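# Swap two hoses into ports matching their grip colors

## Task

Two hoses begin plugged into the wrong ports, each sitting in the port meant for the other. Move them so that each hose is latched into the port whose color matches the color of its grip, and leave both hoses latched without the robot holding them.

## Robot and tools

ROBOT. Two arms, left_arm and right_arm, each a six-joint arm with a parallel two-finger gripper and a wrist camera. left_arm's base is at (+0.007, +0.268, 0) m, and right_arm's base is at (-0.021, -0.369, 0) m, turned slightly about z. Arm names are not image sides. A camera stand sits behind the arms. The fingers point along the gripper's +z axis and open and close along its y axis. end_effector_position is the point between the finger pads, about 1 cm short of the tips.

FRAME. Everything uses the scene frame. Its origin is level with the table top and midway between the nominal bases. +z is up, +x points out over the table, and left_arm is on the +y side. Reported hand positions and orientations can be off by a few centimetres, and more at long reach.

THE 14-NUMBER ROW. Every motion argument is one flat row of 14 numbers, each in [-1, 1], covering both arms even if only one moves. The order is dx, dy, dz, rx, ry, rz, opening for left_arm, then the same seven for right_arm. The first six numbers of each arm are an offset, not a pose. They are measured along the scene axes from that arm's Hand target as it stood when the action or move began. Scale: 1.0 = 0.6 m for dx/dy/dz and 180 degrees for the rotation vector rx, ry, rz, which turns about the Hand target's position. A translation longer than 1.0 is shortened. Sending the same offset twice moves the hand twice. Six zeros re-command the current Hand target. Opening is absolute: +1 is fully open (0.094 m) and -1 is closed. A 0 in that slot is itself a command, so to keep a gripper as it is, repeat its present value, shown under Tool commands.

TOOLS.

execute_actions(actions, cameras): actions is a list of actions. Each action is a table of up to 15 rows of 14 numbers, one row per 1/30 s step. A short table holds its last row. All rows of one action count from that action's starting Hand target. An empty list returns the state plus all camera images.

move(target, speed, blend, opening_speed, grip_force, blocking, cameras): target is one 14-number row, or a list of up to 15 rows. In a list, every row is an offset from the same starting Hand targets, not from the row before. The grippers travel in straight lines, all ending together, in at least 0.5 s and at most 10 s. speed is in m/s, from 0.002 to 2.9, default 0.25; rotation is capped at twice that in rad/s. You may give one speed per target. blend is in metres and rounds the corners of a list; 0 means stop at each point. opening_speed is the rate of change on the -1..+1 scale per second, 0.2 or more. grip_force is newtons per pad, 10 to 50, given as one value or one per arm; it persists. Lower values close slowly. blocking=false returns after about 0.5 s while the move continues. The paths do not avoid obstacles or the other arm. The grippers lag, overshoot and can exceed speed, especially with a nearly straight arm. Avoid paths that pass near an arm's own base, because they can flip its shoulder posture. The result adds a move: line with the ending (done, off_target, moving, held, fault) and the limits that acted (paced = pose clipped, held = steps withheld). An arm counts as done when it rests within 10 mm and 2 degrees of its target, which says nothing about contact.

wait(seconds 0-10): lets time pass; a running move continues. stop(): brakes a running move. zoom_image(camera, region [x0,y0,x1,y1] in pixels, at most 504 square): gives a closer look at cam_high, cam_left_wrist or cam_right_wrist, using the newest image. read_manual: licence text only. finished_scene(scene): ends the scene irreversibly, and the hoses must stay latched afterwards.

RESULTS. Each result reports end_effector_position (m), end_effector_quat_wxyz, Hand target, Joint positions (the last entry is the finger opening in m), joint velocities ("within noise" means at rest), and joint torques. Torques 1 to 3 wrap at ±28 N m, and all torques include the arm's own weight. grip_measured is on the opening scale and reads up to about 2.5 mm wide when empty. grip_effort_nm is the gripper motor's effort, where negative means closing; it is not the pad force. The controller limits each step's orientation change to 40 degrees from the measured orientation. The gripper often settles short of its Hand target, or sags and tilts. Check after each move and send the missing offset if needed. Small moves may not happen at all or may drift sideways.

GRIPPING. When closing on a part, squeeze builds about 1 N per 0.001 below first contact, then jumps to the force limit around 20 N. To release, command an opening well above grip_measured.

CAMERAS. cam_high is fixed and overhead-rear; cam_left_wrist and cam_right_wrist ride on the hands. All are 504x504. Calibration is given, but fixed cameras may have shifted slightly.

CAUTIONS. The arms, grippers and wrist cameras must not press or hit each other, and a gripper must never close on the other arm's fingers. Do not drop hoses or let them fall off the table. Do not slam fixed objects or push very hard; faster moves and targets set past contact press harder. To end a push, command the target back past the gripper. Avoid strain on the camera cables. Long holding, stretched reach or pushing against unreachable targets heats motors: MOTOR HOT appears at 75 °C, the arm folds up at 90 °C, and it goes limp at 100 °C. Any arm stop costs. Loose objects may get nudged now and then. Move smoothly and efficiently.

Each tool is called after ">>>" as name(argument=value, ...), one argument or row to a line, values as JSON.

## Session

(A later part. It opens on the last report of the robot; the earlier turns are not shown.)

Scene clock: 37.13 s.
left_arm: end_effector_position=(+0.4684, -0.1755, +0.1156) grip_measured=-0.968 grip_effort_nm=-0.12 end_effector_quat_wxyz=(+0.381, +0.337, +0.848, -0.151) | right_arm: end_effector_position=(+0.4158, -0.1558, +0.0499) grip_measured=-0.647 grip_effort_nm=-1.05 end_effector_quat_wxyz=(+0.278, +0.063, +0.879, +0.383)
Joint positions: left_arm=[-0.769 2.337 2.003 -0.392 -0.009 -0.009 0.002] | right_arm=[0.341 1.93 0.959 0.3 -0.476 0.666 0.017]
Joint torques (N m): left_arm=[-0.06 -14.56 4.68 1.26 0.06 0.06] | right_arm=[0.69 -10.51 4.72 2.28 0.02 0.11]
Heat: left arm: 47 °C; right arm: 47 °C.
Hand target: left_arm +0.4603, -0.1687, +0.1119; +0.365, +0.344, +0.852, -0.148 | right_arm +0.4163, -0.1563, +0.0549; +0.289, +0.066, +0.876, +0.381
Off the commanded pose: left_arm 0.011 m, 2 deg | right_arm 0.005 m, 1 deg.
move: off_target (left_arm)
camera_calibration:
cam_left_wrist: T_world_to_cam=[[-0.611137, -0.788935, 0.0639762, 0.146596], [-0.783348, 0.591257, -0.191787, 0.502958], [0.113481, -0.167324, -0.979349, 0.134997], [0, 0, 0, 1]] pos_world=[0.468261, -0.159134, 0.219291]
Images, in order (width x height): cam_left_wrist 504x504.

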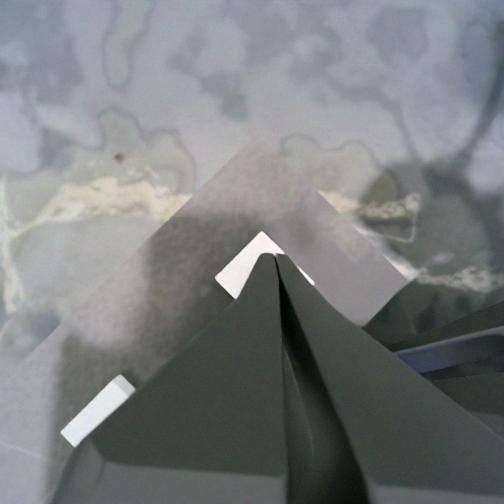

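>>> execute_actions(
  actions=[],
)

>>> zoom_image(
  camera="cam_high",
  region=[110, 160, 220, 270],
)

>>> zoom_image(
  camera="cam_left_wrist",
  region=[190, 200, 350, 340],
)

>>> zoom_image(
  camera="cam_right_wrist",
  region=[0, 0, 360, 250],
)

Scene clock: 37.40 s.
left_arm: end_effector_position=(+0.4684, -0.1755, +0.1156) grip_measured=-0.968 grip_effort_nm=-0.13 end_effector_quat_wxyz=(+0.381, +0.337, +0.848, -0.151) | right_arm: end_effector_position=(+0.4158, -0.1558, +0.0499) grip_measured=-0.647 grip_effort_nm=-1.05 end_effector_quat_wxyz=(+0.278, +0.063, +0.879, +0.383)
Joint positions: left_arm=[-0.769 2.337 2.003 -0.392 -0.009 -0.009 0.002] | right_arm=[0.341 1.93 0.959 0.3 -0.476 0.666 0.017]
Joint velocities: within noise
Joint torques (N m): left_arm=[-0.06 -14.56 4.63 1.27 0.06 0.06] | right_arm=[0.59 -10.5 4.77 2.27 0.03 0.11]
Heat: left arm: 47 °C; right arm: 47 °C.
Hand target: left_arm +0.4603, -0.1687, +0.1119; +0.365, +0.344, +0.852, -0.148 | right_arm +0.4163, -0.1563, +0.0549; +0.289, +0.066, +0.876, +0.381
Tool commands: left_gripper/opening=-0.97 right_gripper/opening=-0.8
Off the commanded pose: left_arm 0.011 m, 2 deg | right_arm 0.005 m, 1 deg.
camera_calibration:
cam_left_wrist: T_world_to_cam=[[-0.611137, -0.788935, 0.0639762, 0.146596], [-0.783348, 0.591257, -0.191787, 0.502958], [0.113481, -0.167324, -0.979349, 0.134997], [0, 0, 0, 1]] pos_world=[0.468261, -0.159134, 0.219291]
cam_right_wrist: T_world_to_cam=[[0.185274, -0.710731, -0.678627, -0.149129], [-0.979288, -0.190924, -0.0674014, 0.390453], [-0.0816621, 0.677059, -0.731384, 0.278846], [0, 0, 0, 1]] pos_world=[0.432767, -0.220239, 0.129057]

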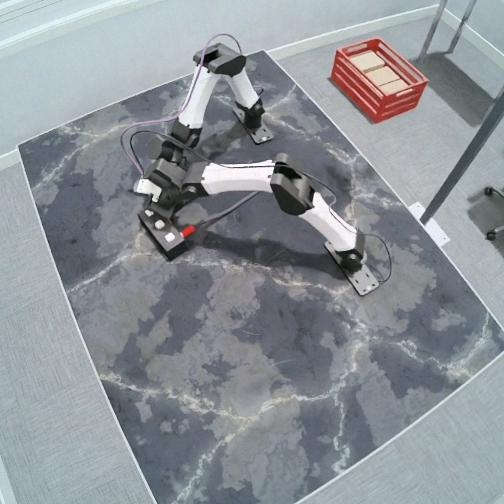

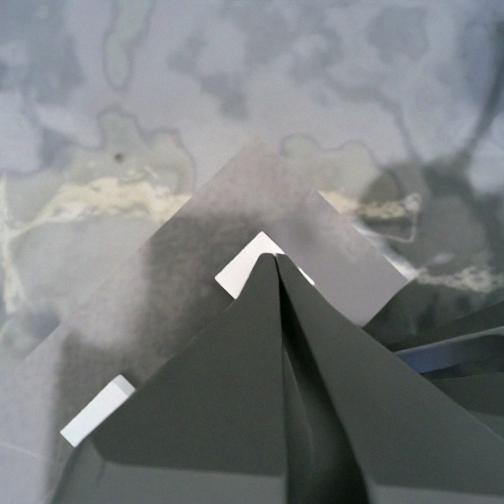

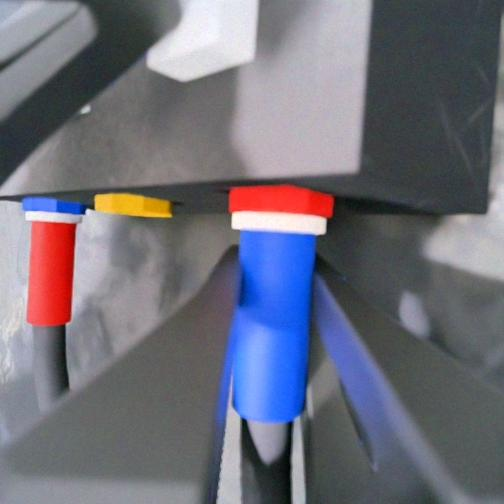

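Scaled by 4.582 from the camera's 504x504 image, which has a finer 720x720 frame.

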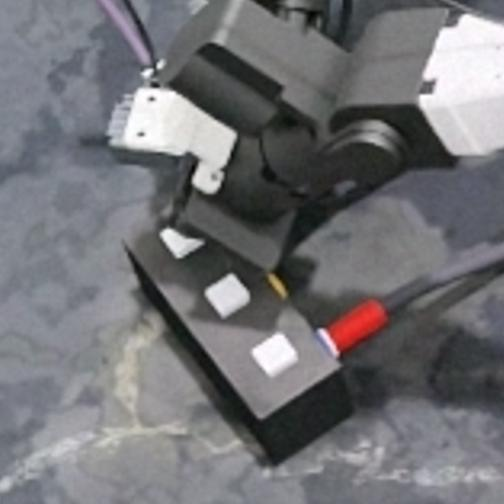

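Scaled by 3.150 from the camera's 504x504 image, which has a finer 720x720 frame.

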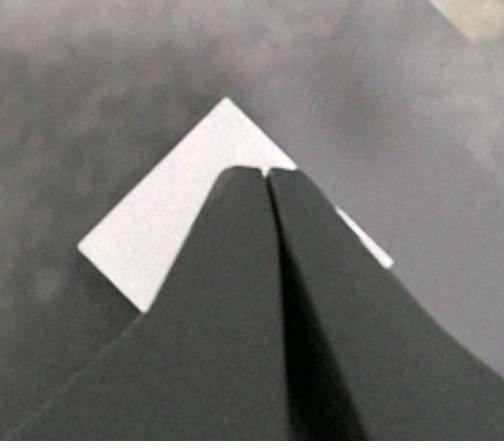

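Scaled by 1.400 from the camera's 504x504 image, which has a finer 720x720 frame.

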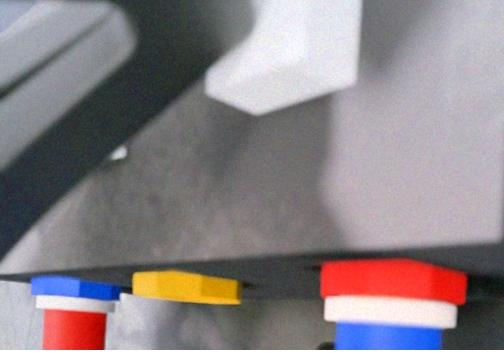

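>>> move(
  target=[0, 0, -0.025, 0, 0, 0, -0.97, 0.0198, 0.003, 0, 0, 0, 0, -0.8],
  speed=0.06,
  cameras=["cam_left_wrist", "cam_right_wrist"],
)

Scene clock: 38.40 s.
left_arm: end_effector_position=(+0.4715, -0.1786, +0.1158) grip_measured=-0.968 grip_effort_nm=-0.12 end_effector_quat_wxyz=(+0.397, +0.333, +0.840, -0.158) | right_arm: end_effector_position=(+0.4158, -0.1558, +0.0499) grip_measured=-0.647 grip_effort_nm=-1.05 end_effector_quat_wxyz=(+0.278, +0.063, +0.879, +0.383)
Joint positions: left_arm=[-0.769 2.332 1.966 -0.322 -0.009 -0.009 0.002] | right_arm=[0.341 1.93 0.959 0.3 -0.476 0.666 0.017]
Joint torques (N m): left_arm=[-0.09 -13.2 4.18 1.13 0.07 0.05] | right_arm=[0.17 -7.65 9.16 2.07 -0.01 0.1]
Heat: left arm: 47 °C; right arm: 47 °C.
Hand target: left_arm +0.4603, -0.1687, +0.0968; +0.365, +0.344, +0.852, -0.148 | right_arm +0.4282, -0.1545, +0.0550; +0.289, +0.066, +0.876, +0.382
Off the commanded pose: left_arm 0.024 m, 4 deg | right_arm 0.013 m, 1 deg.
move: off_target (left_arm, right_arm)
camera_calibration:
cam_left_wrist: T_world_to_cam=[[-0.612977, -0.787154, 0.0681687, 0.146814], [-0.777467, 0.585561, -0.229485, 0.507716], [0.140723, -0.193668, -0.970922, 0.115878], [0, 0, 0, 1]] pos_world=[0.46842, -0.159291, 0.219013]
cam_right_wrist: T_world_to_cam=[[0.185274, -0.710731, -0.678627, -0.149129], [-0.979288, -0.190924, -0.0674014, 0.390453], [-0.0816621, 0.677059, -0.731384, 0.278846], [0, 0, 0, 1]] pos_world=[0.432767, -0.220239, 0.129057]
Images, in order (width x height): cam_left_wrist 504x504, cam_right_wrist 504x504.

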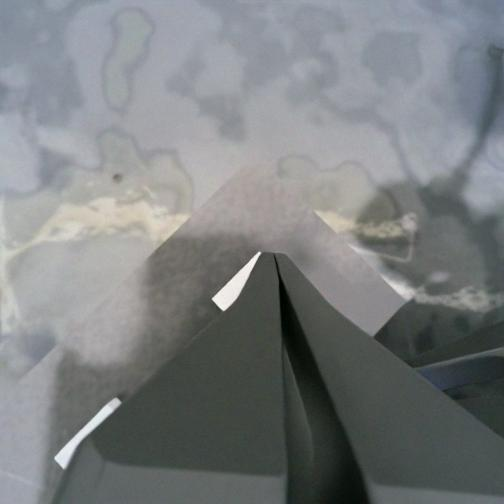

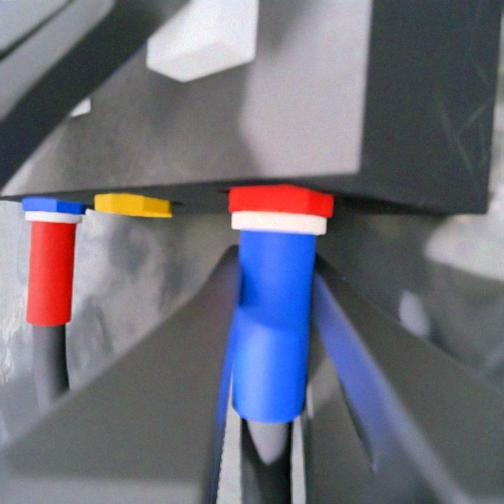

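>>> move(
  target=[
    [-0.006, 0.006, 0.085, 0, 0, 0, -0.97, 0, 0, 0, 0, 0, 0, -0.8],
    [-0.012, 0.012, 0.085, 0, 0, 0, -0.97, 0, 0, 0, 0, 0, 0, -0.8],
    [-0.012, 0.012, 0.04, 0, 0, 0, -0.97, 0, 0, 0, 0, 0, 0, -0.8],
  ],
  speed=0.06,
  cameras=["cam_left_wrist"],
)

Scene clock: 41.53 s.
left_arm: end_effector_position=(+0.4556, -0.1632, +0.1065) grip_measured=-0.968 grip_effort_nm=-0.13 end_effector_quat_wxyz=(+0.356, +0.341, +0.859, -0.141) | right_arm: end_effector_position=(+0.4158, -0.1558, +0.0499) grip_measured=-0.647 grip_effort_nm=-1.04 end_effector_quat_wxyz=(+0.278, +0.063, +0.879, +0.383)
Joint positions: left_arm=[-0.769 2.3 1.945 -0.431 -0.009 -0.009 0.002] | right_arm=[0.341 1.93 0.959 0.3 -0.476 0.666 0.017]
Joint torques (N m): left_arm=[-0.05 -15.46 5.22 1.59 0.06 0.07] | right_arm=[0.23 -7.71 9.16 2.04 0 0.09]
Heat: left arm: 47 °C; right arm: 48 °C.
Hand target: left_arm +0.4531, -0.1615, +0.1208; +0.365, +0.344, +0.852, -0.148 | right_arm +0.4282, -0.1545, +0.0550; +0.289, +0.066, +0.876, +0.382
Off the commanded pose: left_arm 0.015 m, 1 deg | right_arm 0.013 m, 1 deg.
move: off_target (left_arm, right_arm)
camera_calibration:
cam_left_wrist: T_world_to_cam=[[-0.608529, -0.791447, 0.0574836, 0.148263], [-0.790272, 0.597879, -0.134205, 0.481957], [0.071848, -0.127095, -0.989285, 0.15628], [0, 0, 0, 1]] pos_world=[0.459871, -0.150947, 0.210764]
Images, in order (width x height): cam_left_wrist 504x504.

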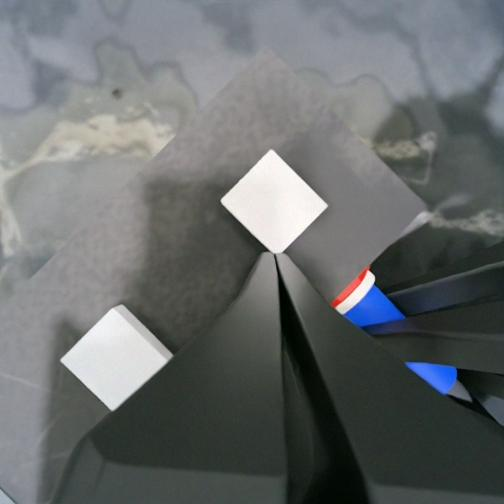

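>>> move(
  target=[
    [0, 0, 0.06, 0, 0, 0, -0.97, 0, 0, 0, 0, 0, 0, -0.8],
    [0.0157, -0.009, 0.06, 0, 0, 0, -0.97, 0, 0, 0, 0, 0, 0, -0.8],
  ],
  speed=0.06,
  cameras=["cam_left_wrist"],
)

Scene clock: 43.97 s.
left_arm: end_effector_position=(+0.4578, -0.1657, +0.1509) grip_measured=-0.968 grip_effort_nm=-0.12 end_effector_quat_wxyz=(+0.361, +0.340, +0.856, -0.144) | right_arm: end_effector_position=(+0.4158, -0.1558, +0.0499) grip_measured=-0.647 grip_effort_nm=-1.05 end_effector_quat_wxyz=(+0.278, +0.063, +0.879, +0.383)
Joint positions: left_arm=[-0.769 2.299 2.113 -0.586 -0.008 -0.008 0.002] | right_arm=[0.341 1.93 0.959 0.3 -0.476 0.666 0.017]
Joint torques (N m): left_arm=[0.46 -11.34 10.63 1.44 0.09 0.1] | right_arm=[0.17 -7.71 9.13 2.04 -0.02 0.09]
Heat: left arm: 47 °C; right arm: 48 °C.
Hand target: left_arm +0.4625, -0.1669, +0.1569; +0.365, +0.344, +0.852, -0.148 | right_arm +0.4282, -0.1545, +0.0550; +0.289, +0.066, +0.876, +0.382
Off the commanded pose: left_arm 0.008 m, 1 deg | right_arm 0.013 m, 1 deg.
move: off_target (right_arm)
camera_calibration:
cam_left_wrist: T_world_to_cam=[[-0.610116, -0.790061, 0.0596903, 0.145615], [-0.788287, 0.597707, -0.146113, 0.49201], [0.0797609, -0.136199, -0.987465, 0.194306], [0, 0, 0, 1]] pos_world=[0.46119, -0.152569, 0.255068]
Images, in order (width x height): cam_left_wrist 504x504.

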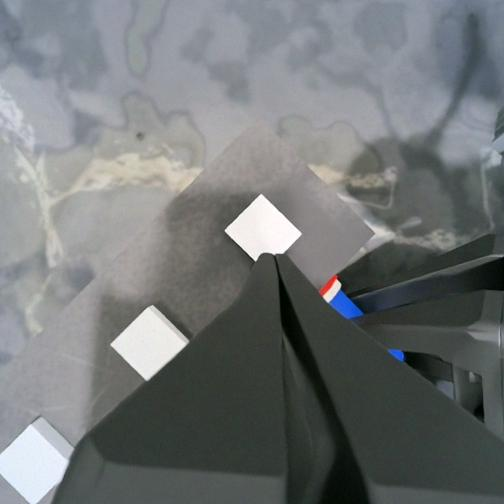

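>>> move(
  target=[
    [0.0125, -0.006, -0.05, 0, 0, 0, -0.97, 0, 0, 0, 0, 0, 0, -0.8],
    [0.008, -0.002, -0.12, 0, 0, 0, -0.97, 0, 0, 0, 0, 0, 0, -0.8],
  ],
  speed=0.06,
  cameras=["cam_left_wrist", "cam_right_wrist"],
)

Scene clock: 46.23 s.
left_arm: end_effector_position=(+0.4633, -0.1685, +0.1134) grip_measured=-0.968 grip_effort_nm=-0.12 end_effector_quat_wxyz=(+0.374, +0.339, +0.850, -0.150) | right_arm: end_effector_position=(+0.4158, -0.1558, +0.0499) grip_measured=-0.647 grip_effort_nm=-1.05 end_effector_quat_wxyz=(+0.278, +0.063, +0.879, +0.383)
Joint positions: left_arm=[-0.765 2.309 1.958 -0.391 -0.004 -0.005 0.002] | right_arm=[0.341 1.93 0.959 0.3 -0.476 0.666 0.017]
Joint torques (N m): left_arm=[0.58 -9.13 3.88 2.09 0.09 0.1] | right_arm=[0.23 -7.65 9.1 2.06 -0.02 0.1]
Heat: left arm: 47 °C; right arm: 48 °C.
Hand target: left_arm +0.4674, -0.1680, +0.0848; +0.365, +0.344, +0.852, -0.148 | right_arm +0.4282, -0.1545, +0.0550; +0.289, +0.066, +0.876, +0.382
Off the commanded pose: left_arm 0.029 m, 1 deg | right_arm 0.013 m, 1 deg.
move: off_target (left_arm, right_arm)
camera_calibration:
cam_left_wrist: T_world_to_cam=[[-0.612274, -0.788104, 0.063348, 0.149927], [-0.78417, 0.595073, -0.175972, 0.493548], [0.100988, -0.157419, -0.982355, 0.142442], [0, 0, 0, 1]] pos_world=[0.464437, -0.153116, 0.217281]
cam_right_wrist: T_world_to_cam=[[0.185274, -0.710731, -0.678627, -0.149129], [-0.979288, -0.190924, -0.0674014, 0.390453], [-0.0816621, 0.677059, -0.731384, 0.278846], [0, 0, 0, 1]] pos_world=[0.432767, -0.220239, 0.129057]
Images, in order (width x height): cam_left_wrist 504x504, cam_right_wrist 504x504.

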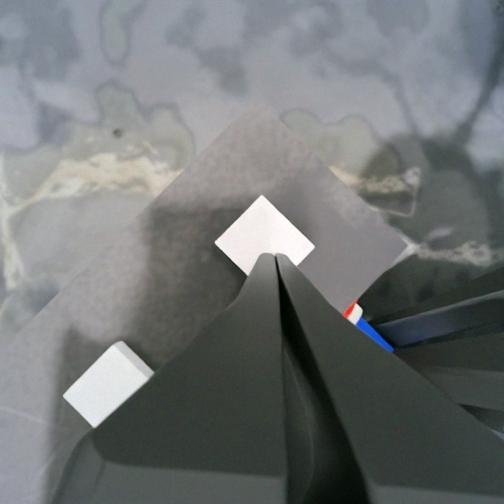

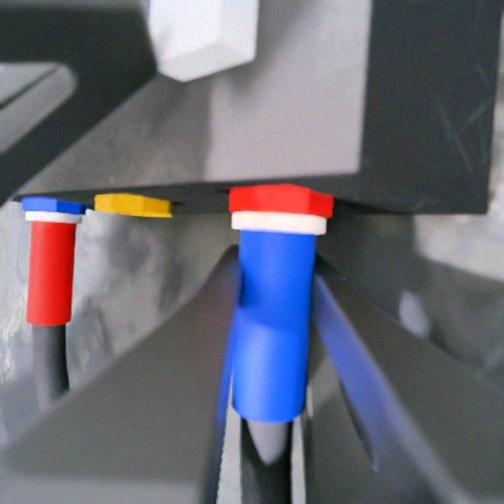

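>>> move(
  target=[0, 0, -0.05, 0, 0, 0, -0.97, 0, 0, 0, 0, 0, 0, -0.8],
  speed=0.06,
  cameras=["cam_left_wrist", "cam_right_wrist"],
)

Scene clock: 47.23 s.
left_arm: end_effector_position=(+0.4626, -0.1679, +0.1117) grip_measured=-0.968 grip_effort_nm=-0.12 end_effector_quat_wxyz=(+0.392, +0.335, +0.842, -0.157) | right_arm: end_effector_position=(+0.4158, -0.1558, +0.0498) grip_measured=-0.647 grip_effort_nm=-1.05 end_effector_quat_wxyz=(+0.277, +0.063, +0.879, +0.383)
Joint positions: left_arm=[-0.765 2.279 1.87 -0.29 -0.003 -0.005 0.002] | right_arm=[0.341 1.93 0.959 0.3 -0.476 0.666 0.017]
Joint torques (N m): left_arm=[0.59 -5.23 3.32 2.2 0.09 0.1] | right_arm=[0.24 -7.66 9.13 2.06 -0.01 0.09]
Heat: left arm: 46 °C; right arm: 48 °C.
Hand target: left_arm +0.4674, -0.1681, +0.0550; +0.365, +0.344, +0.852, -0.148 | right_arm +0.4282, -0.1545, +0.0549; +0.289, +0.066, +0.876, +0.381
Off the commanded pose: left_arm 0.057 m, 4 deg | right_arm 0.013 m, 1 deg.
move: off_target (left_arm, right_arm)
camera_calibration:
cam_left_wrist: T_world_to_cam=[[-0.614503, -0.785992, 0.0678407, 0.150904], [-0.778009, 0.589515, -0.217197, 0.493092], [0.130722, -0.186249, -0.973768, 0.121326], [0, 0, 0, 1]] pos_world=[0.460501, -0.149478, 0.215004]
cam_right_wrist: T_world_to_cam=[[0.185081, -0.710827, -0.678579, -0.149141], [-0.9793, -0.190994, -0.0670306, 0.390388], [-0.0819575, 0.676938, -0.731462, 0.278884], [0, 0, 0, 1]] pos_world=[0.432766, -0.220239, 0.128957]
Images, in order (width x height): cam_left_wrist 504x504, cam_right_wrist 504x504.

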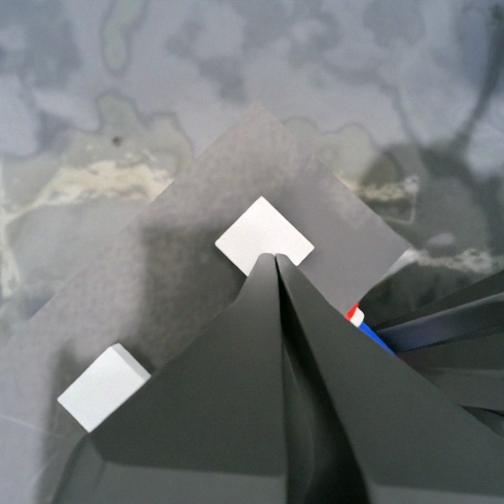

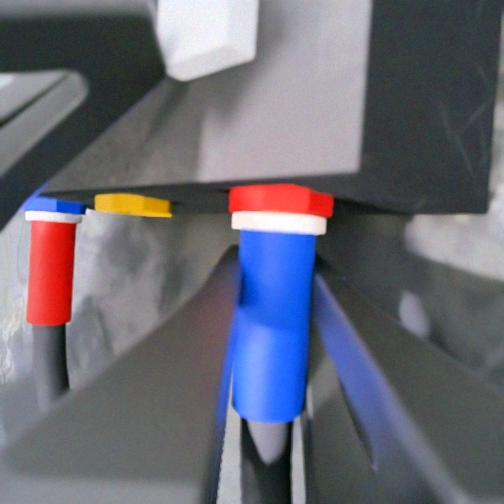

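>>> move(
  target=[0, 0, -0.04, 0, 0, 0, -0.97, -0.0198, -0.003, 0, 0, 0, 0, -0.8],
  speed=0.06,
  cameras=["cam_left_wrist", "cam_right_wrist"],
)

Scene clock: 48.40 s.
left_arm: end_effector_position=(+0.4824, -0.1891, +0.1144) grip_measured=-0.968 grip_effort_nm=-0.12 end_effector_quat_wxyz=(+0.457, +0.324, +0.807, -0.189) | right_arm: end_effector_position=(+0.4158, -0.1558, +0.0499) grip_measured=-0.647 grip_effort_nm=-1.04 end_effector_quat_wxyz=(+0.278, +0.063, +0.879, +0.383)
Joint positions: left_arm=[-0.764 2.331 1.837 -0.043 0.01 -0.004 0.002] | right_arm=[0.341 1.93 0.959 0.3 -0.476 0.666 0.017]
Joint torques (N m): left_arm=[0.44 -6.84 4.14 0.47 -0.04 0.08] | right_arm=[0.64 -10.5 4.72 2.27 0.04 0.12]
Heat: left arm: 46 °C; right arm: 48 °C.
Hand target: left_arm +0.4674, -0.1681, +0.0309; +0.365, +0.344, +0.852, -0.148 | right_arm +0.4163, -0.1563, +0.0550; +0.289, +0.066, +0.876, +0.381
Off the commanded pose: left_arm 0.087 m, 13 deg | right_arm 0.005 m, 1 deg.
move: off_target (left_arm)
camera_calibration:
cam_left_wrist: T_world_to_cam=[[-0.631283, -0.77038, 0.0894247, 0.15481], [-0.739047, 0.562595, -0.370535, 0.515262], [0.235143, -0.300002, -0.924503, 0.0399536], [0, 0, 0, 1]] pos_world=[0.469137, -0.158635, 0.214016]
cam_right_wrist: T_world_to_cam=[[0.185274, -0.710731, -0.678627, -0.149129], [-0.979288, -0.190924, -0.0674014, 0.390453], [-0.0816621, 0.677059, -0.731384, 0.278846], [0, 0, 0, 1]] pos_world=[0.432767, -0.220239, 0.129057]
Images, in order (width x height): cam_left_wrist 504x504, cam_right_wrist 504x504.

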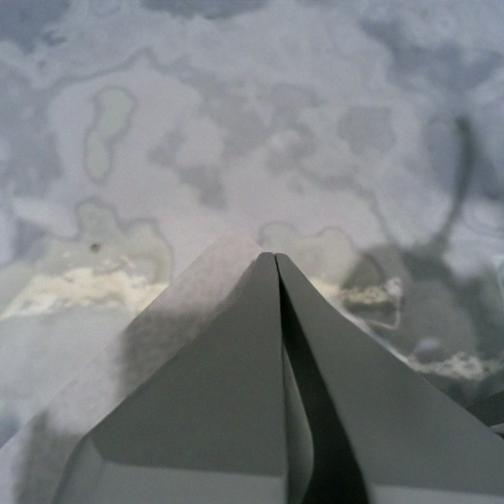

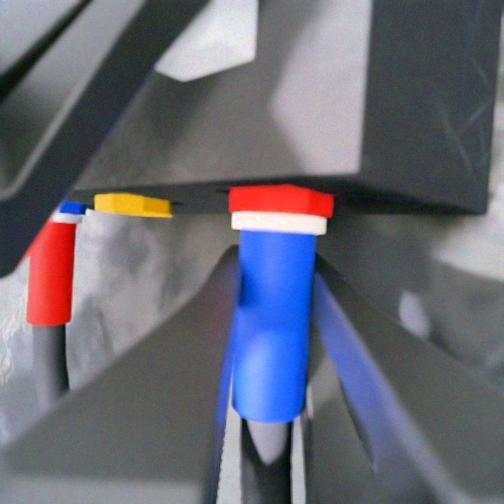

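>>> move(
  target=[
    [0, 0, 0.15, 0, 0, 0, -0.97, 0.0198, 0.003, 0, 0, 0, 0, -0.8],
    [-0.06, 0.06, 0.28, 0, 0, 0, -0.97, 0.0198, 0.003, 0, 0, 0, 0, -0.8],
  ],
  speed=0.15,
  blend=[0.02, 0],
  cameras=["cam_left_wrist", "cam_right_wrist"],
)

>>> zoom_image(
  camera="cam_left_wrist",
  region=[60, 120, 400, 400],
)

>>> zoom_image(
  camera="cam_right_wrist",
  region=[130, 0, 400, 250],
)

>>> zoom_image(
  camera="cam_right_wrist",
  region=[0, 0, 190, 250],
)

Scene clock: 50.70 s.
left_arm: end_effector_position=(+0.4327, -0.1393, +0.1764) grip_measured=-0.968 grip_effort_nm=-0.12 end_effector_quat_wxyz=(+0.350, +0.344, +0.859, -0.147) | right_arm: end_effector_position=(+0.4158, -0.1558, +0.0499) grip_measured=-0.647 grip_effort_nm=-1.05 end_effector_quat_wxyz=(+0.278, +0.063, +0.879, +0.383)
Joint positions: left_arm=[-0.76 2.143 1.973 -0.622 0.012 -0.003 0.002] | right_arm=[0.341 1.93 0.959 0.3 -0.476 0.666 0.017]
Joint torques (N m): left_arm=[0.4 -15.23 6.91 1.42 -0.06 0.11] | right_arm=[0.12 -7.73 9.18 2.05 0 0.09]
Heat: left arm: 46 °C; right arm: 48 °C.
Hand target: left_arm +0.4313, -0.1322, +0.1989; +0.365, +0.344, +0.852, -0.148 | right_arm +0.4282, -0.1545, +0.0550; +0.289, +0.066, +0.876, +0.382
Off the commanded pose: left_arm 0.024 m, 2 deg | right_arm 0.013 m, 1 deg.
move: off_target (left_arm, right_arm)
camera_calibration:
cam_left_wrist: T_world_to_cam=[[-0.615984, -0.784822, 0.0679565, 0.151462], [-0.785674, 0.605791, -0.125436, 0.456387], [0.0572779, -0.130658, -0.989772, 0.236003], [0, 0, 0, 1]] pos_world=[0.438351, -0.126768, 0.280544]
cam_right_wrist: T_world_to_cam=[[0.185274, -0.710731, -0.678627, -0.149129], [-0.979288, -0.190924, -0.0674014, 0.390453], [-0.0816621, 0.677059, -0.731384, 0.278846], [0, 0, 0, 1]] pos_world=[0.432767, -0.220239, 0.129057]
Images, in order (width x height): cam_left_wrist 504x504, cam_right_wrist 504x504.

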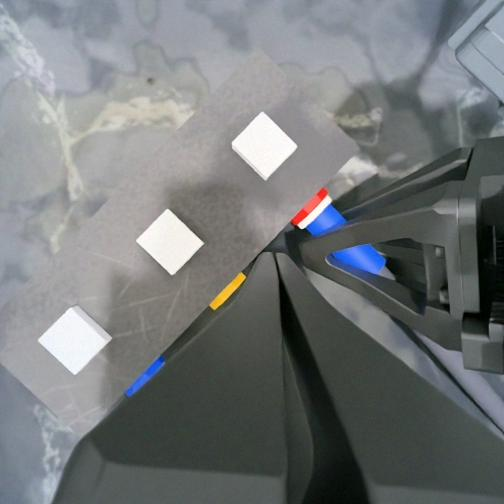

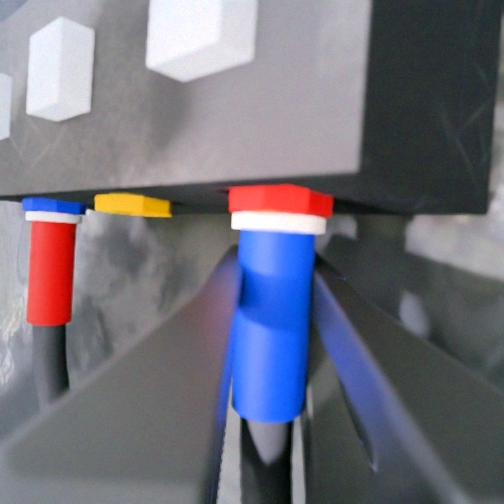

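Scaled by 1.482 from the camera's 504x504 image, which has a finer 720x720 frame.

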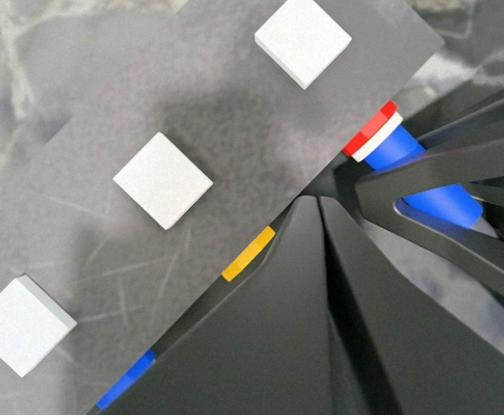

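Scaled by 1.867 from the camera's 504x504 image, which has a finer 720x720 frame.

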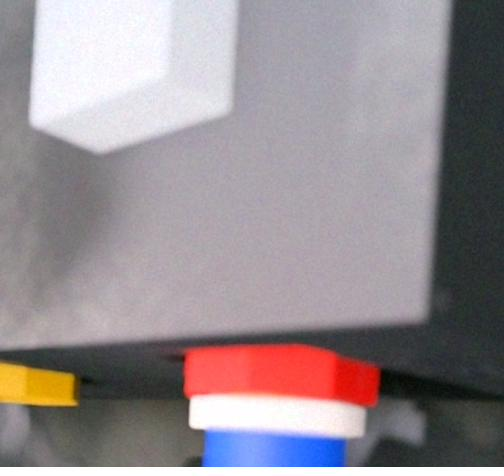

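Scaled by 2.016 from the camera's 504x504 image, which has a finer 720x720 frame.

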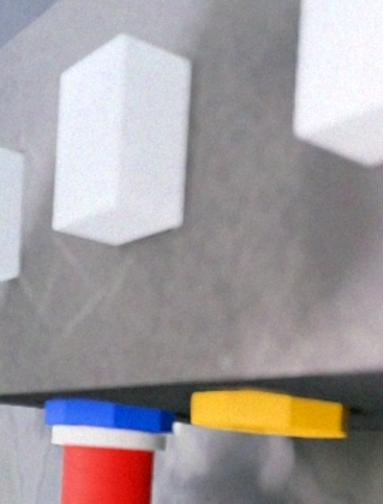

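>>> move(
  target=[0.0578, -0.0563, -0.08, 0.0579, 0.0599, 0, -0.97, 0, 0, 0, 0, 0, 0, -0.8],
  speed=0.1,
  cameras=["cam_left_wrist"],
)

Scene clock: 52.93 s.
left_arm: end_effector_position=(+0.4622, -0.1673, +0.1467) grip_measured=-0.968 grip_effort_nm=-0.11 end_effector_quat_wxyz=(+0.291, +0.352, +0.881, -0.123) | right_arm: end_effector_position=(+0.4158, -0.1558, +0.0499) grip_measured=-0.647 grip_effort_nm=-1.05 end_effector_quat_wxyz=(+0.278, +0.063, +0.879, +0.383)
Joint positions: left_arm=[-0.76 2.64 2.828 -1.117 0.012 -0.003 0.002] | right_arm=[0.341 1.93 0.959 0.3 -0.476 0.666 0.017]
Joint torques (N m): left_arm=[0.18 -12.22 10.24 1.18 -0.09 0.09] | right_arm=[0.24 -7.68 9.13 2.06 -0.02 0.09]
Heat: left arm: 46 °C; right arm: 48 °C.
Hand target: left_arm +0.4659, -0.1659, +0.1508; +0.251, +0.360, +0.893, -0.101 | right_arm +0.4282, -0.1545, +0.0550; +0.289, +0.066, +0.876, +0.382
Off the commanded pose: left_arm 0.006 m, 5 deg | right_arm 0.013 m, 1 deg.
elbow stopped short (left arm): the move would have taken joint 3 (elbow) straighter than the controller allows.
move: off_target (left_arm, right_arm)
camera_calibration:
cam_left_wrist: T_world_to_cam=[[-0.610167, -0.790406, 0.0543519, 0.147977], [-0.791218, 0.611458, 0.00964643, 0.476579], [-0.0408585, -0.0371183, -0.998475, 0.263551], [0, 0, 0, 1]] pos_world=[0.478137, -0.164664, 0.250509]
Images, in order (width x height): cam_left_wrist 504x504.

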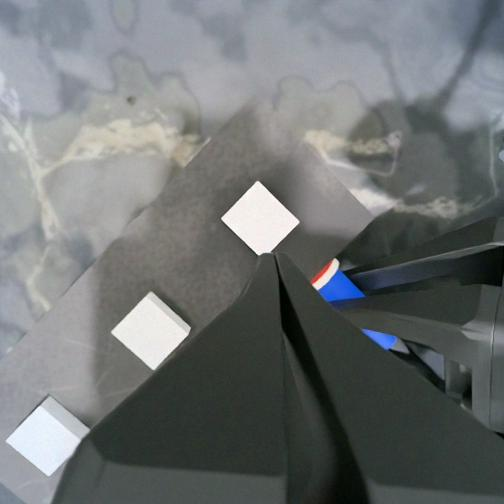

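>>> move(
  target=[
    [-0.03, 0.04, 0.167, 0, 0, 0, -0.97, 0, 0, 0, 0, 0, 0, 0.1],
    [-0.07, 0.2, 0.167, -0.03, -0.03, 0, -0.97, -0.0557, -0.063, 0.0542, 0, 0, 0, 0.1],
    [-0.11, 0.36, 0.167, -0.0579, -0.0599, 0, -0.97, -0.0557, -0.063, 0.16, 0, 0, 0, -0.97],
    [-0.11, 0.36, 0.167, -0.0579, -0.0599, 0, -0.97, 0.065, -0.054, 0.147, -0.2293, -0.1228, 0.2818, -0.97],
  ],
  speed=[0.15, 0.15, 0.2, 0.2],
  cameras=["all"],
)

Scene clock: 62.10 s.
left_arm: end_effector_position=(+0.4035, +0.0513, +0.2388) grip_measured=-0.968 grip_effort_nm=-0.11 end_effector_quat_wxyz=(+0.347, +0.337, +0.864, -0.142) | right_arm: end_effector_position=(+0.4602, -0.1900, +0.1402) grip_measured=-0.966 grip_effort_nm=-0.65 end_effector_quat_wxyz=(+0.254, -0.470, +0.831, +0.155)
Joint positions: left_arm=[-0.409 1.636 1.562 -0.758 0.241 0.241 0.002] | right_arm=[0.262 2.133 1.947 -0.96 -0.442 -0.722 0.002]
Joint torques (N m): left_arm=[-0.16 -9.83 6 1.64 0.24 0.11] | right_arm=[0.7 -9.77 10.02 1.25 -0.24 -0.04]
Heat: left arm: 47 °C; right arm: 49 °C.
Hand target: left_arm +0.4000, +0.0501, +0.2510; +0.365, +0.344, +0.852, -0.148 | right_arm +0.4671, -0.1868, +0.1431; +0.260, -0.478, +0.826, +0.150
Off the commanded pose: left_arm 0.013 m, 3 deg | right_arm 0.008 m, 1 deg.
elbow stopped short (left arm): the move would have taken joint 3 (elbow) straighter than the controller allows.
move: off_target (left_arm); target 3's new opening was sent with right_arm's hand 0.028 m and 4 deg from that target
camera_calibration:
cam_left_wrist: T_world_to_cam=[[-0.600812, -0.796589, 0.0668582, 0.273498], [-0.797625, 0.591829, -0.116334, 0.329233], [0.0531021, -0.123223, -0.990957, 0.325872], [0, 0, 0, 1]] pos_world=[0.409621, 0.0631708, 0.34294]
cam_right_wrist: T_world_to_cam=[[0.899784, -0.436145, 0.0128758, -0.49404], [-0.436183, -0.898299, 0.0529432, 0.0321879], [-0.0115246, -0.0532537, -0.998515, 0.238018], [0, 0, 0, 1]] pos_world=[0.461312, -0.173883, 0.242322]

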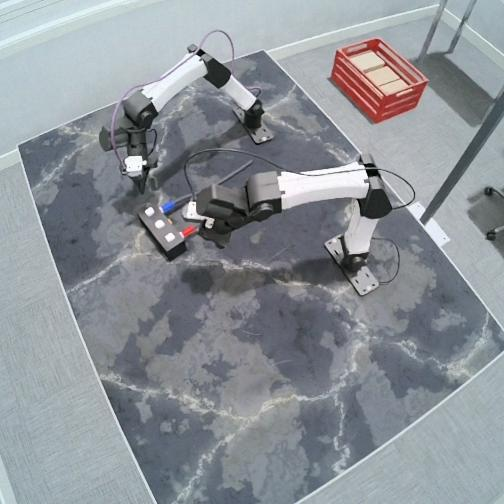

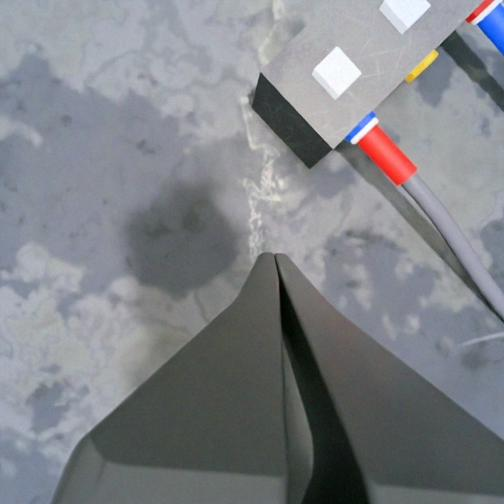

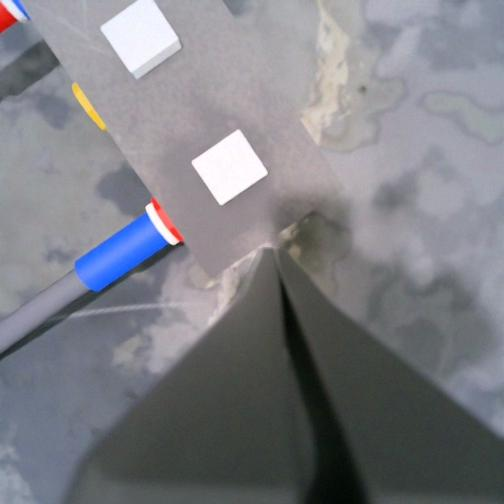

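>>> move(
  target=[0, 0, 0, 0, 0, 0, -0.97, 0.003, 0.0493, -0.07, 0, 0, 0, -0.97],
  speed=0.1,
  cameras=["cam_right_wrist"],
)

Scene clock: 63.73 s.
left_arm: end_effector_position=(+0.4035, +0.0513, +0.2388) grip_measured=-0.968 grip_effort_nm=-0.11 end_effector_quat_wxyz=(+0.347, +0.337, +0.864, -0.142) | right_arm: end_effector_position=(+0.4676, -0.1574, +0.1105) grip_measured=-0.970 grip_effort_nm=-0.84 end_effector_quat_wxyz=(+0.265, -0.481, +0.822, +0.150)
Joint positions: left_arm=[-0.409 1.636 1.562 -0.758 0.241 0.241 0.002] | right_arm=[0.328 2.174 1.884 -0.808 -0.414 -0.681 0.001]
Joint torques (N m): left_arm=[-0.16 -9.85 6 1.64 0.25 0.11] | right_arm=[0.32 -10.76 5.97 1.57 -0.23 0.15]
Heat: left arm: 47 °C; right arm: 49 °C.
Hand target: left_arm +0.4000, +0.0501, +0.2510; +0.365, +0.344, +0.852, -0.148 | right_arm +0.4690, -0.1573, +0.1011; +0.260, -0.477, +0.826, +0.150
Off the commanded pose: left_arm 0.013 m, 3 deg | right_arm 0.009 m, 1 deg.
move: off_target (left_arm)
camera_calibration:
cam_right_wrist: T_world_to_cam=[[0.907618, -0.417793, 0.04096, -0.489891], [-0.419315, -0.906922, 0.0408354, 0.0583335], [0.0200867, -0.0542381, -0.998326, 0.195276], [0, 0, 0, 1]] pos_world=[0.465172, -0.141178, 0.212633]
Images, in order (width x height): cam_right_wrist 504x504.

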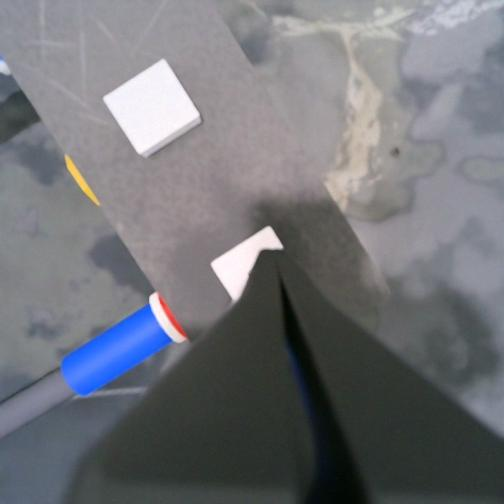

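>>> move(
  target=[
    [0, 0, 0, 0, 0, 0, -0.97, -0.002, -0.002, 0.035, 0, 0, 0, -0.97],
    [0, 0, 0, 0, 0, 0, -0.97, -0.0103, -0.0075, 0.035, 0, 0, 0, -0.97],
    [0, 0, 0, 0, 0, 0, -0.97, -0.0103, -0.0075, -0.02, 0, 0, 0, -0.97],
  ],
  speed=0.06,
  cameras=["cam_right_wrist"],
)

Scene clock: 67.70 s.
left_arm: end_effector_position=(+0.4035, +0.0513, +0.2388) grip_measured=-0.968 grip_effort_nm=-0.11 end_effector_quat_wxyz=(+0.347, +0.337, +0.864, -0.142) | right_arm: end_effector_position=(+0.4670, -0.1545, +0.0965) grip_measured=-0.968 grip_effort_nm=-0.78 end_effector_quat_wxyz=(+0.271, -0.482, +0.818, +0.159)
Joint positions: left_arm=[-0.409 1.636 1.562 -0.758 0.241 0.241 0.002] | right_arm=[0.328 2.174 1.818 -0.731 -0.436 -0.68 0.002]
Joint torques (N m): left_arm=[-0.14 -9.84 5.98 1.64 0.25 0.11] | right_arm=[-0.16 -12.63 4.27 1.35 -0.03 0.09]
Heat: left arm: 47 °C; right arm: 49 °C.
Hand target: left_arm +0.4000, +0.0501, +0.2510; +0.365, +0.344, +0.852, -0.148 | right_arm +0.4628, -0.1618, +0.0891; +0.260, -0.477, +0.826, +0.150
Off the commanded pose: left_arm 0.013 m, 3 deg | right_arm 0.011 m, 2 deg.
move: off_target (left_arm, right_arm)
camera_calibration:
cam_right_wrist: T_world_to_cam=[[0.911124, -0.410501, 0.0366406, -0.487688], [-0.411337, -0.911286, 0.0189796, 0.0590976], [0.0255989, -0.0323645, -0.999148, 0.182331], [0, 0, 0, 1]] pos_world=[0.463985, -0.14044, 0.198923]
Images, in order (width x height): cam_right_wrist 504x504.

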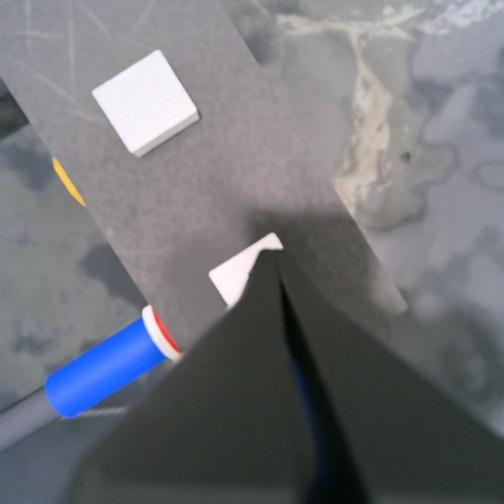

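>>> move(
  target=[0, 0, 0, 0, 0, 0, -0.97, -0.008, -0.006, -0.02, 0, 0, 0, -0.97],
  speed=0.06,
  cameras=["cam_right_wrist", "cam_left_wrist"],
)

Scene clock: 68.83 s.
left_arm: end_effector_position=(+0.4035, +0.0513, +0.2388) grip_measured=-0.968 grip_effort_nm=-0.12 end_effector_quat_wxyz=(+0.347, +0.337, +0.864, -0.142) | right_arm: end_effector_position=(+0.4668, -0.1547, +0.0956) grip_measured=-0.966 grip_effort_nm=-0.69 end_effector_quat_wxyz=(+0.288, -0.483, +0.811, +0.161)
Joint positions: left_arm=[-0.409 1.636 1.562 -0.758 0.241 0.241 0.002] | right_arm=[0.323 2.149 1.756 -0.66 -0.451 -0.68 0.002]
Joint torques (N m): left_arm=[-0.14 -9.85 6 1.64 0.24 0.11] | right_arm=[-0.02 -11.52 3.67 1.21 0.13 0.04]
Heat: left arm: 47 °C; right arm: 50 °C.
Hand target: left_arm +0.4000, +0.0501, +0.2510; +0.365, +0.344, +0.852, -0.148 | right_arm +0.4580, -0.1654, +0.0770; +0.260, -0.477, +0.826, +0.150
Off the commanded pose: left_arm 0.013 m, 3 deg | right_arm 0.023 m, 4 deg.
move: off_target (left_arm, right_arm)
camera_calibration:
cam_left_wrist: T_world_to_cam=[[-0.600812, -0.796589, 0.0668582, 0.273498], [-0.797625, 0.591829, -0.116334, 0.329233], [0.0531021, -0.123223, -0.990957, 0.325872], [0, 0, 0, 1]] pos_world=[0.409621, 0.0631708, 0.34294]
cam_right_wrist: T_world_to_cam=[[0.910888, -0.409199, 0.0532806, -0.488803], [-0.40912, -0.91239, -0.0128826, 0.0607045], [0.0538843, -0.0100635, -0.998496, 0.171655], [0, 0, 0, 1]] pos_world=[0.460831, -0.142904, 0.198223]
Images, in order (width x height): cam_left_wrist 504x504, cam_right_wrist 504x504.

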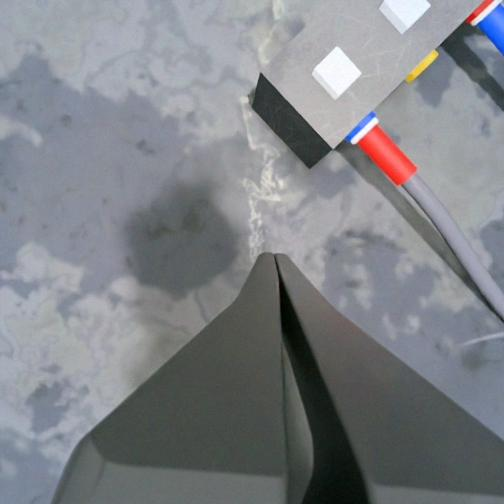

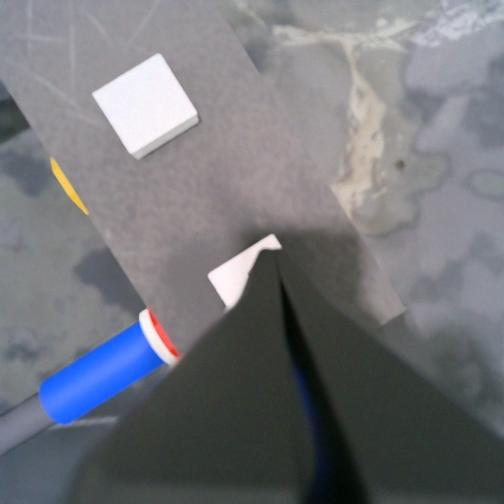

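>>> move(
  target=[
    [0, 0, 0, 0, 0, 0, -0.97, 0.0, -0.005, 0.08, -0.0481, 0.0278, 0, -0.97],
    [0, 0, 0, 0, 0, 0, -0.97, 0.0108, 0.004, 0.06, -0.0481, 0.0278, 0, -0.97],
  ],
  speed=0.08,
  cameras=["cam_right_wrist"],
)

Scene clock: 71.37 s.
left_arm: end_effector_position=(+0.4035, +0.0513, +0.2388) grip_measured=-0.968 grip_effort_nm=-0.11 end_effector_quat_wxyz=(+0.347, +0.337, +0.864, -0.142) | right_arm: end_effector_position=(+0.4543, -0.1679, +0.1076) grip_measured=-0.970 grip_effort_nm=-0.82 end_effector_quat_wxyz=(+0.170, -0.484, +0.850, +0.114)
Joint positions: left_arm=[-0.409 1.636 1.562 -0.758 0.241 0.241 0.002] | right_arm=[0.354 2.284 2.142 -1.133 -0.293 -0.688 0.001]
Joint torques (N m): left_arm=[-0.14 -9.83 6 1.63 0.24 0.11] | right_arm=[0.64 -11 9.89 1.16 -0.17 0.02]
Heat: left arm: 47 °C; right arm: 50 °C.
Hand target: left_arm +0.4000, +0.0501, +0.2510; +0.365, +0.344, +0.852, -0.148 | right_arm +0.4646, -0.1631, +0.1132; +0.187, -0.489, +0.845, +0.108
Off the commanded pose: left_arm 0.013 m, 3 deg | right_arm 0.013 m, 2 deg.
move: off_target (left_arm, right_arm)
camera_calibration:
cam_right_wrist: T_world_to_cam=[[0.904028, -0.427268, -0.0132782, -0.476191], [-0.411895, -0.87897, 0.240322, 0.0232734], [-0.114353, -0.211789, -0.970602, 0.223703], [0, 0, 0, 1]] pos_world=[0.465657, -0.135627, 0.20521]
Images, in order (width x height): cam_right_wrist 504x504.

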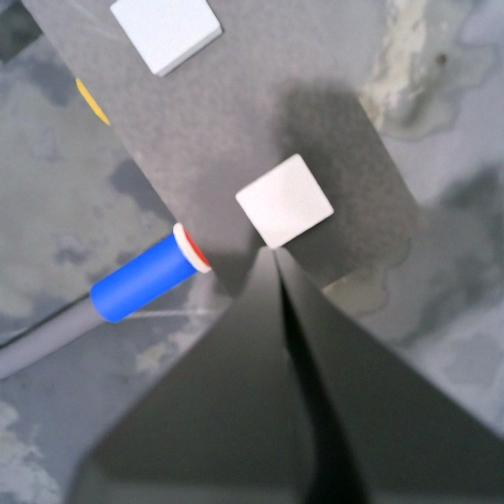

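>>> move(
  target=[
    [0, 0, 0, 0, 0, 0, -0.97, 0.0145, 0.014, -0.005, 0, 0, 0, -0.97],
    [0, 0, 0, 0, 0, 0, -0.97, 0.0135, 0.013, -0.06, 0, 0, 0, -0.97],
  ],
  speed=0.06,
  cameras=["cam_right_wrist"],
)

Scene clock: 73.73 s.
left_arm: end_effector_position=(+0.4035, +0.0513, +0.2388) grip_measured=-0.968 grip_effort_nm=-0.11 end_effector_quat_wxyz=(+0.347, +0.337, +0.864, -0.142) | right_arm: end_effector_position=(+0.4827, -0.1523, +0.0936) grip_measured=-0.966 grip_effort_nm=-0.69 end_effector_quat_wxyz=(+0.216, -0.491, +0.837, +0.107)
Joint positions: left_arm=[-0.409 1.636 1.562 -0.758 0.241 0.241 0.002] | right_arm=[0.365 2.334 2.139 -0.985 -0.297 -0.688 0.002]
Joint velocities: left_arm=[within noise] | right_arm=[-0.002 -0.012 0.022 -0.022 -0.037 -0.037 0.005]
Joint torques (N m): left_arm=[-0.14 -9.83 6 1.64 0.24 0.11] | right_arm=[0.66 -11.89 4.85 0.92 -0.07 0.12]
Heat: left arm: 47 °C; right arm: 51 °C.
Hand target: left_arm +0.4000, +0.0501, +0.2510; +0.365, +0.344, +0.852, -0.148 | right_arm +0.4726, -0.1552, +0.0771; +0.187, -0.489, +0.845, +0.108
Off the commanded pose: left_arm 0.013 m, 3 deg | right_arm 0.019 m, 3 deg.
move: off_target (left_arm, right_arm)
camera_calibration:
cam_right_wrist: T_world_to_cam=[[0.907169, -0.417161, 0.0549674, -0.501737], [-0.42011, -0.890692, 0.173714, 0.0605549], [-0.0235076, -0.18068, -0.983261, 0.178737], [0, 0, 0, 1]] pos_world=[0.484802, -0.123075, 0.192805]
Images, in order (width x height): cam_right_wrist 504x504.

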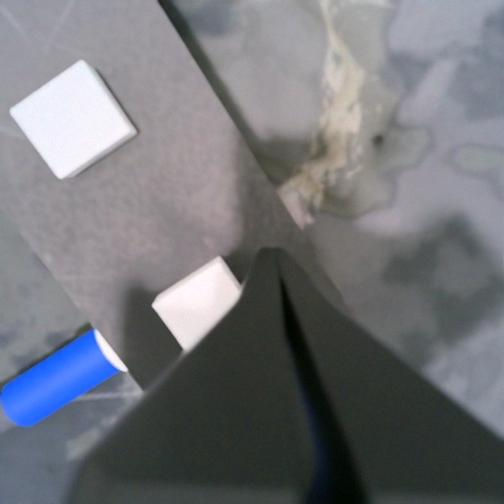

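>>> move(
  target=[
    [0, 0, 0, 0, 0, 0, -0.97, 0, 0, 0.06, 0, 0, 0, -0.97],
    [0, 0, 0, 0, 0, 0, -0.97, -0.018, -0.008, 0.06, 0, 0, 0, -0.97],
  ],
  speed=0.08,
  cameras=["cam_right_wrist"],
)

Scene clock: 75.67 s.
left_arm: end_effector_position=(+0.4035, +0.0513, +0.2388) grip_measured=-0.968 grip_effort_nm=-0.11 end_effector_quat_wxyz=(+0.347, +0.337, +0.864, -0.142) | right_arm: end_effector_position=(+0.4627, -0.1601, +0.0976) grip_measured=-0.966 grip_effort_nm=-0.80 end_effector_quat_wxyz=(+0.171, -0.489, +0.848, +0.113)
Joint positions: left_arm=[-0.409 1.636 1.562 -0.758 0.241 0.241 0.002] | right_arm=[0.365 2.335 2.189 -1.126 -0.29 -0.688 0.002]
Joint velocities: left_arm=[within noise] | right_arm=[0.002 0.012 -0.002 -0.022 -0.022 0.007 0.004]
Joint torques (N m): left_arm=[-0.14 -9.83 5.98 1.63 0.24 0.11] | right_arm=[0.38 -16.17 4.9 1.15 -0.16 0.1]
Heat: left arm: 47 °C; right arm: 52 °C.
Hand target: left_arm +0.4000, +0.0501, +0.2510; +0.365, +0.344, +0.852, -0.148 | right_arm +0.4618, -0.1600, +0.1132; +0.187, -0.489, +0.845, +0.108
Off the commanded pose: left_arm 0.013 m, 3 deg | right_arm 0.015 m, 2 deg.
move: off_target (left_arm, right_arm)
camera_calibration:
cam_right_wrist: T_world_to_cam=[[0.908035, -0.418802, -0.00878724, -0.481621], [-0.404643, -0.882375, 0.240165, 0.0321521], [-0.108335, -0.214522, -0.970692, 0.213524], [0, 0, 0, 1]] pos_world=[0.473471, -0.127528, 0.195312]
Images, in order (width x height): cam_right_wrist 504x504.

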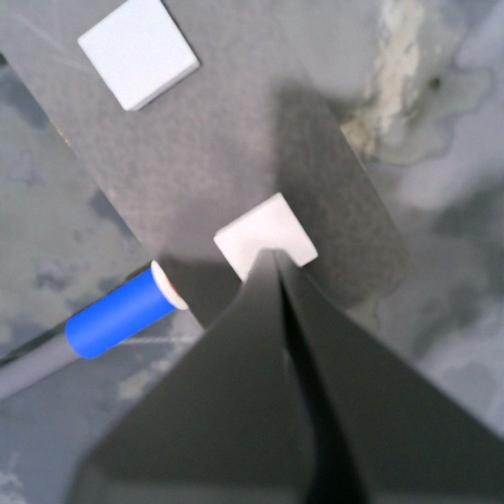

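>>> move(
  target=[0, 0, 0, 0, 0, 0, -0.97, 0, 0, -0.06, 0, 0, 0, -0.97],
  speed=0.05,
  cameras=["cam_right_wrist"],
)

Scene clock: 77.13 s.
left_arm: end_effector_position=(+0.4035, +0.0513, +0.2388) grip_measured=-0.968 grip_effort_nm=-0.11 end_effector_quat_wxyz=(+0.347, +0.337, +0.864, -0.142) | right_arm: end_effector_position=(+0.4683, -0.1556, +0.0958) grip_measured=-0.966 grip_effort_nm=-0.66 end_effector_quat_wxyz=(+0.210, -0.491, +0.838, +0.112)
Joint positions: left_arm=[-0.409 1.636 1.562 -0.758 0.241 0.241 0.002] | right_arm=[0.365 2.274 2.05 -0.969 -0.306 -0.688 0.002]
Joint torques (N m): left_arm=[-0.16 -9.84 6 1.64 0.25 0.11] | right_arm=[0.4 -11.62 3.6 1.22 0 0.09]
Heat: left arm: 47 °C; right arm: 53 °C.
Hand target: left_arm +0.4000, +0.0501, +0.2510; +0.365, +0.344, +0.852, -0.148 | right_arm +0.4618, -0.1600, +0.0771; +0.187, -0.489, +0.845, +0.108
Off the commanded pose: left_arm 0.013 m, 3 deg | right_arm 0.020 m, 3 deg.
move: off_target (left_arm, right_arm)
camera_calibration:
cam_right_wrist: T_world_to_cam=[[0.909125, -0.414685, 0.0390997, -0.489199], [-0.414726, -0.892488, 0.177392, 0.047934], [-0.0386659, -0.177487, -0.983363, 0.187696], [0, 0, 0, 1]] pos_world=[0.47188, -0.12677, 0.195198]
Images, in order (width x height): cam_right_wrist 504x504.

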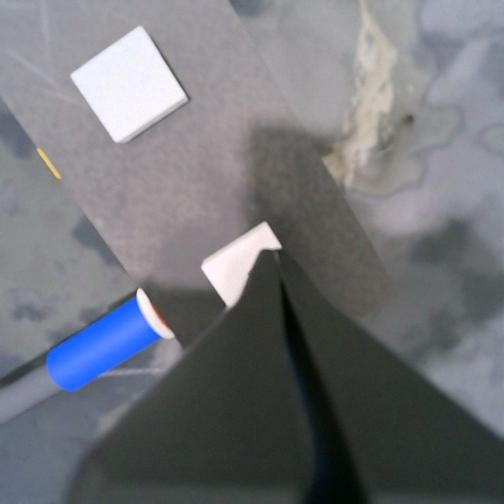

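>>> zoom_image(
  camera="cam_right_wrist",
  region=[50, 10, 310, 320],
)

Scaled by 1.626 from the camera's 504x504 image, which has a finer 720x720 frame.

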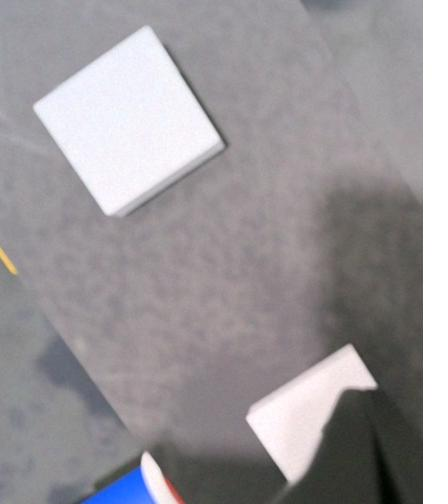

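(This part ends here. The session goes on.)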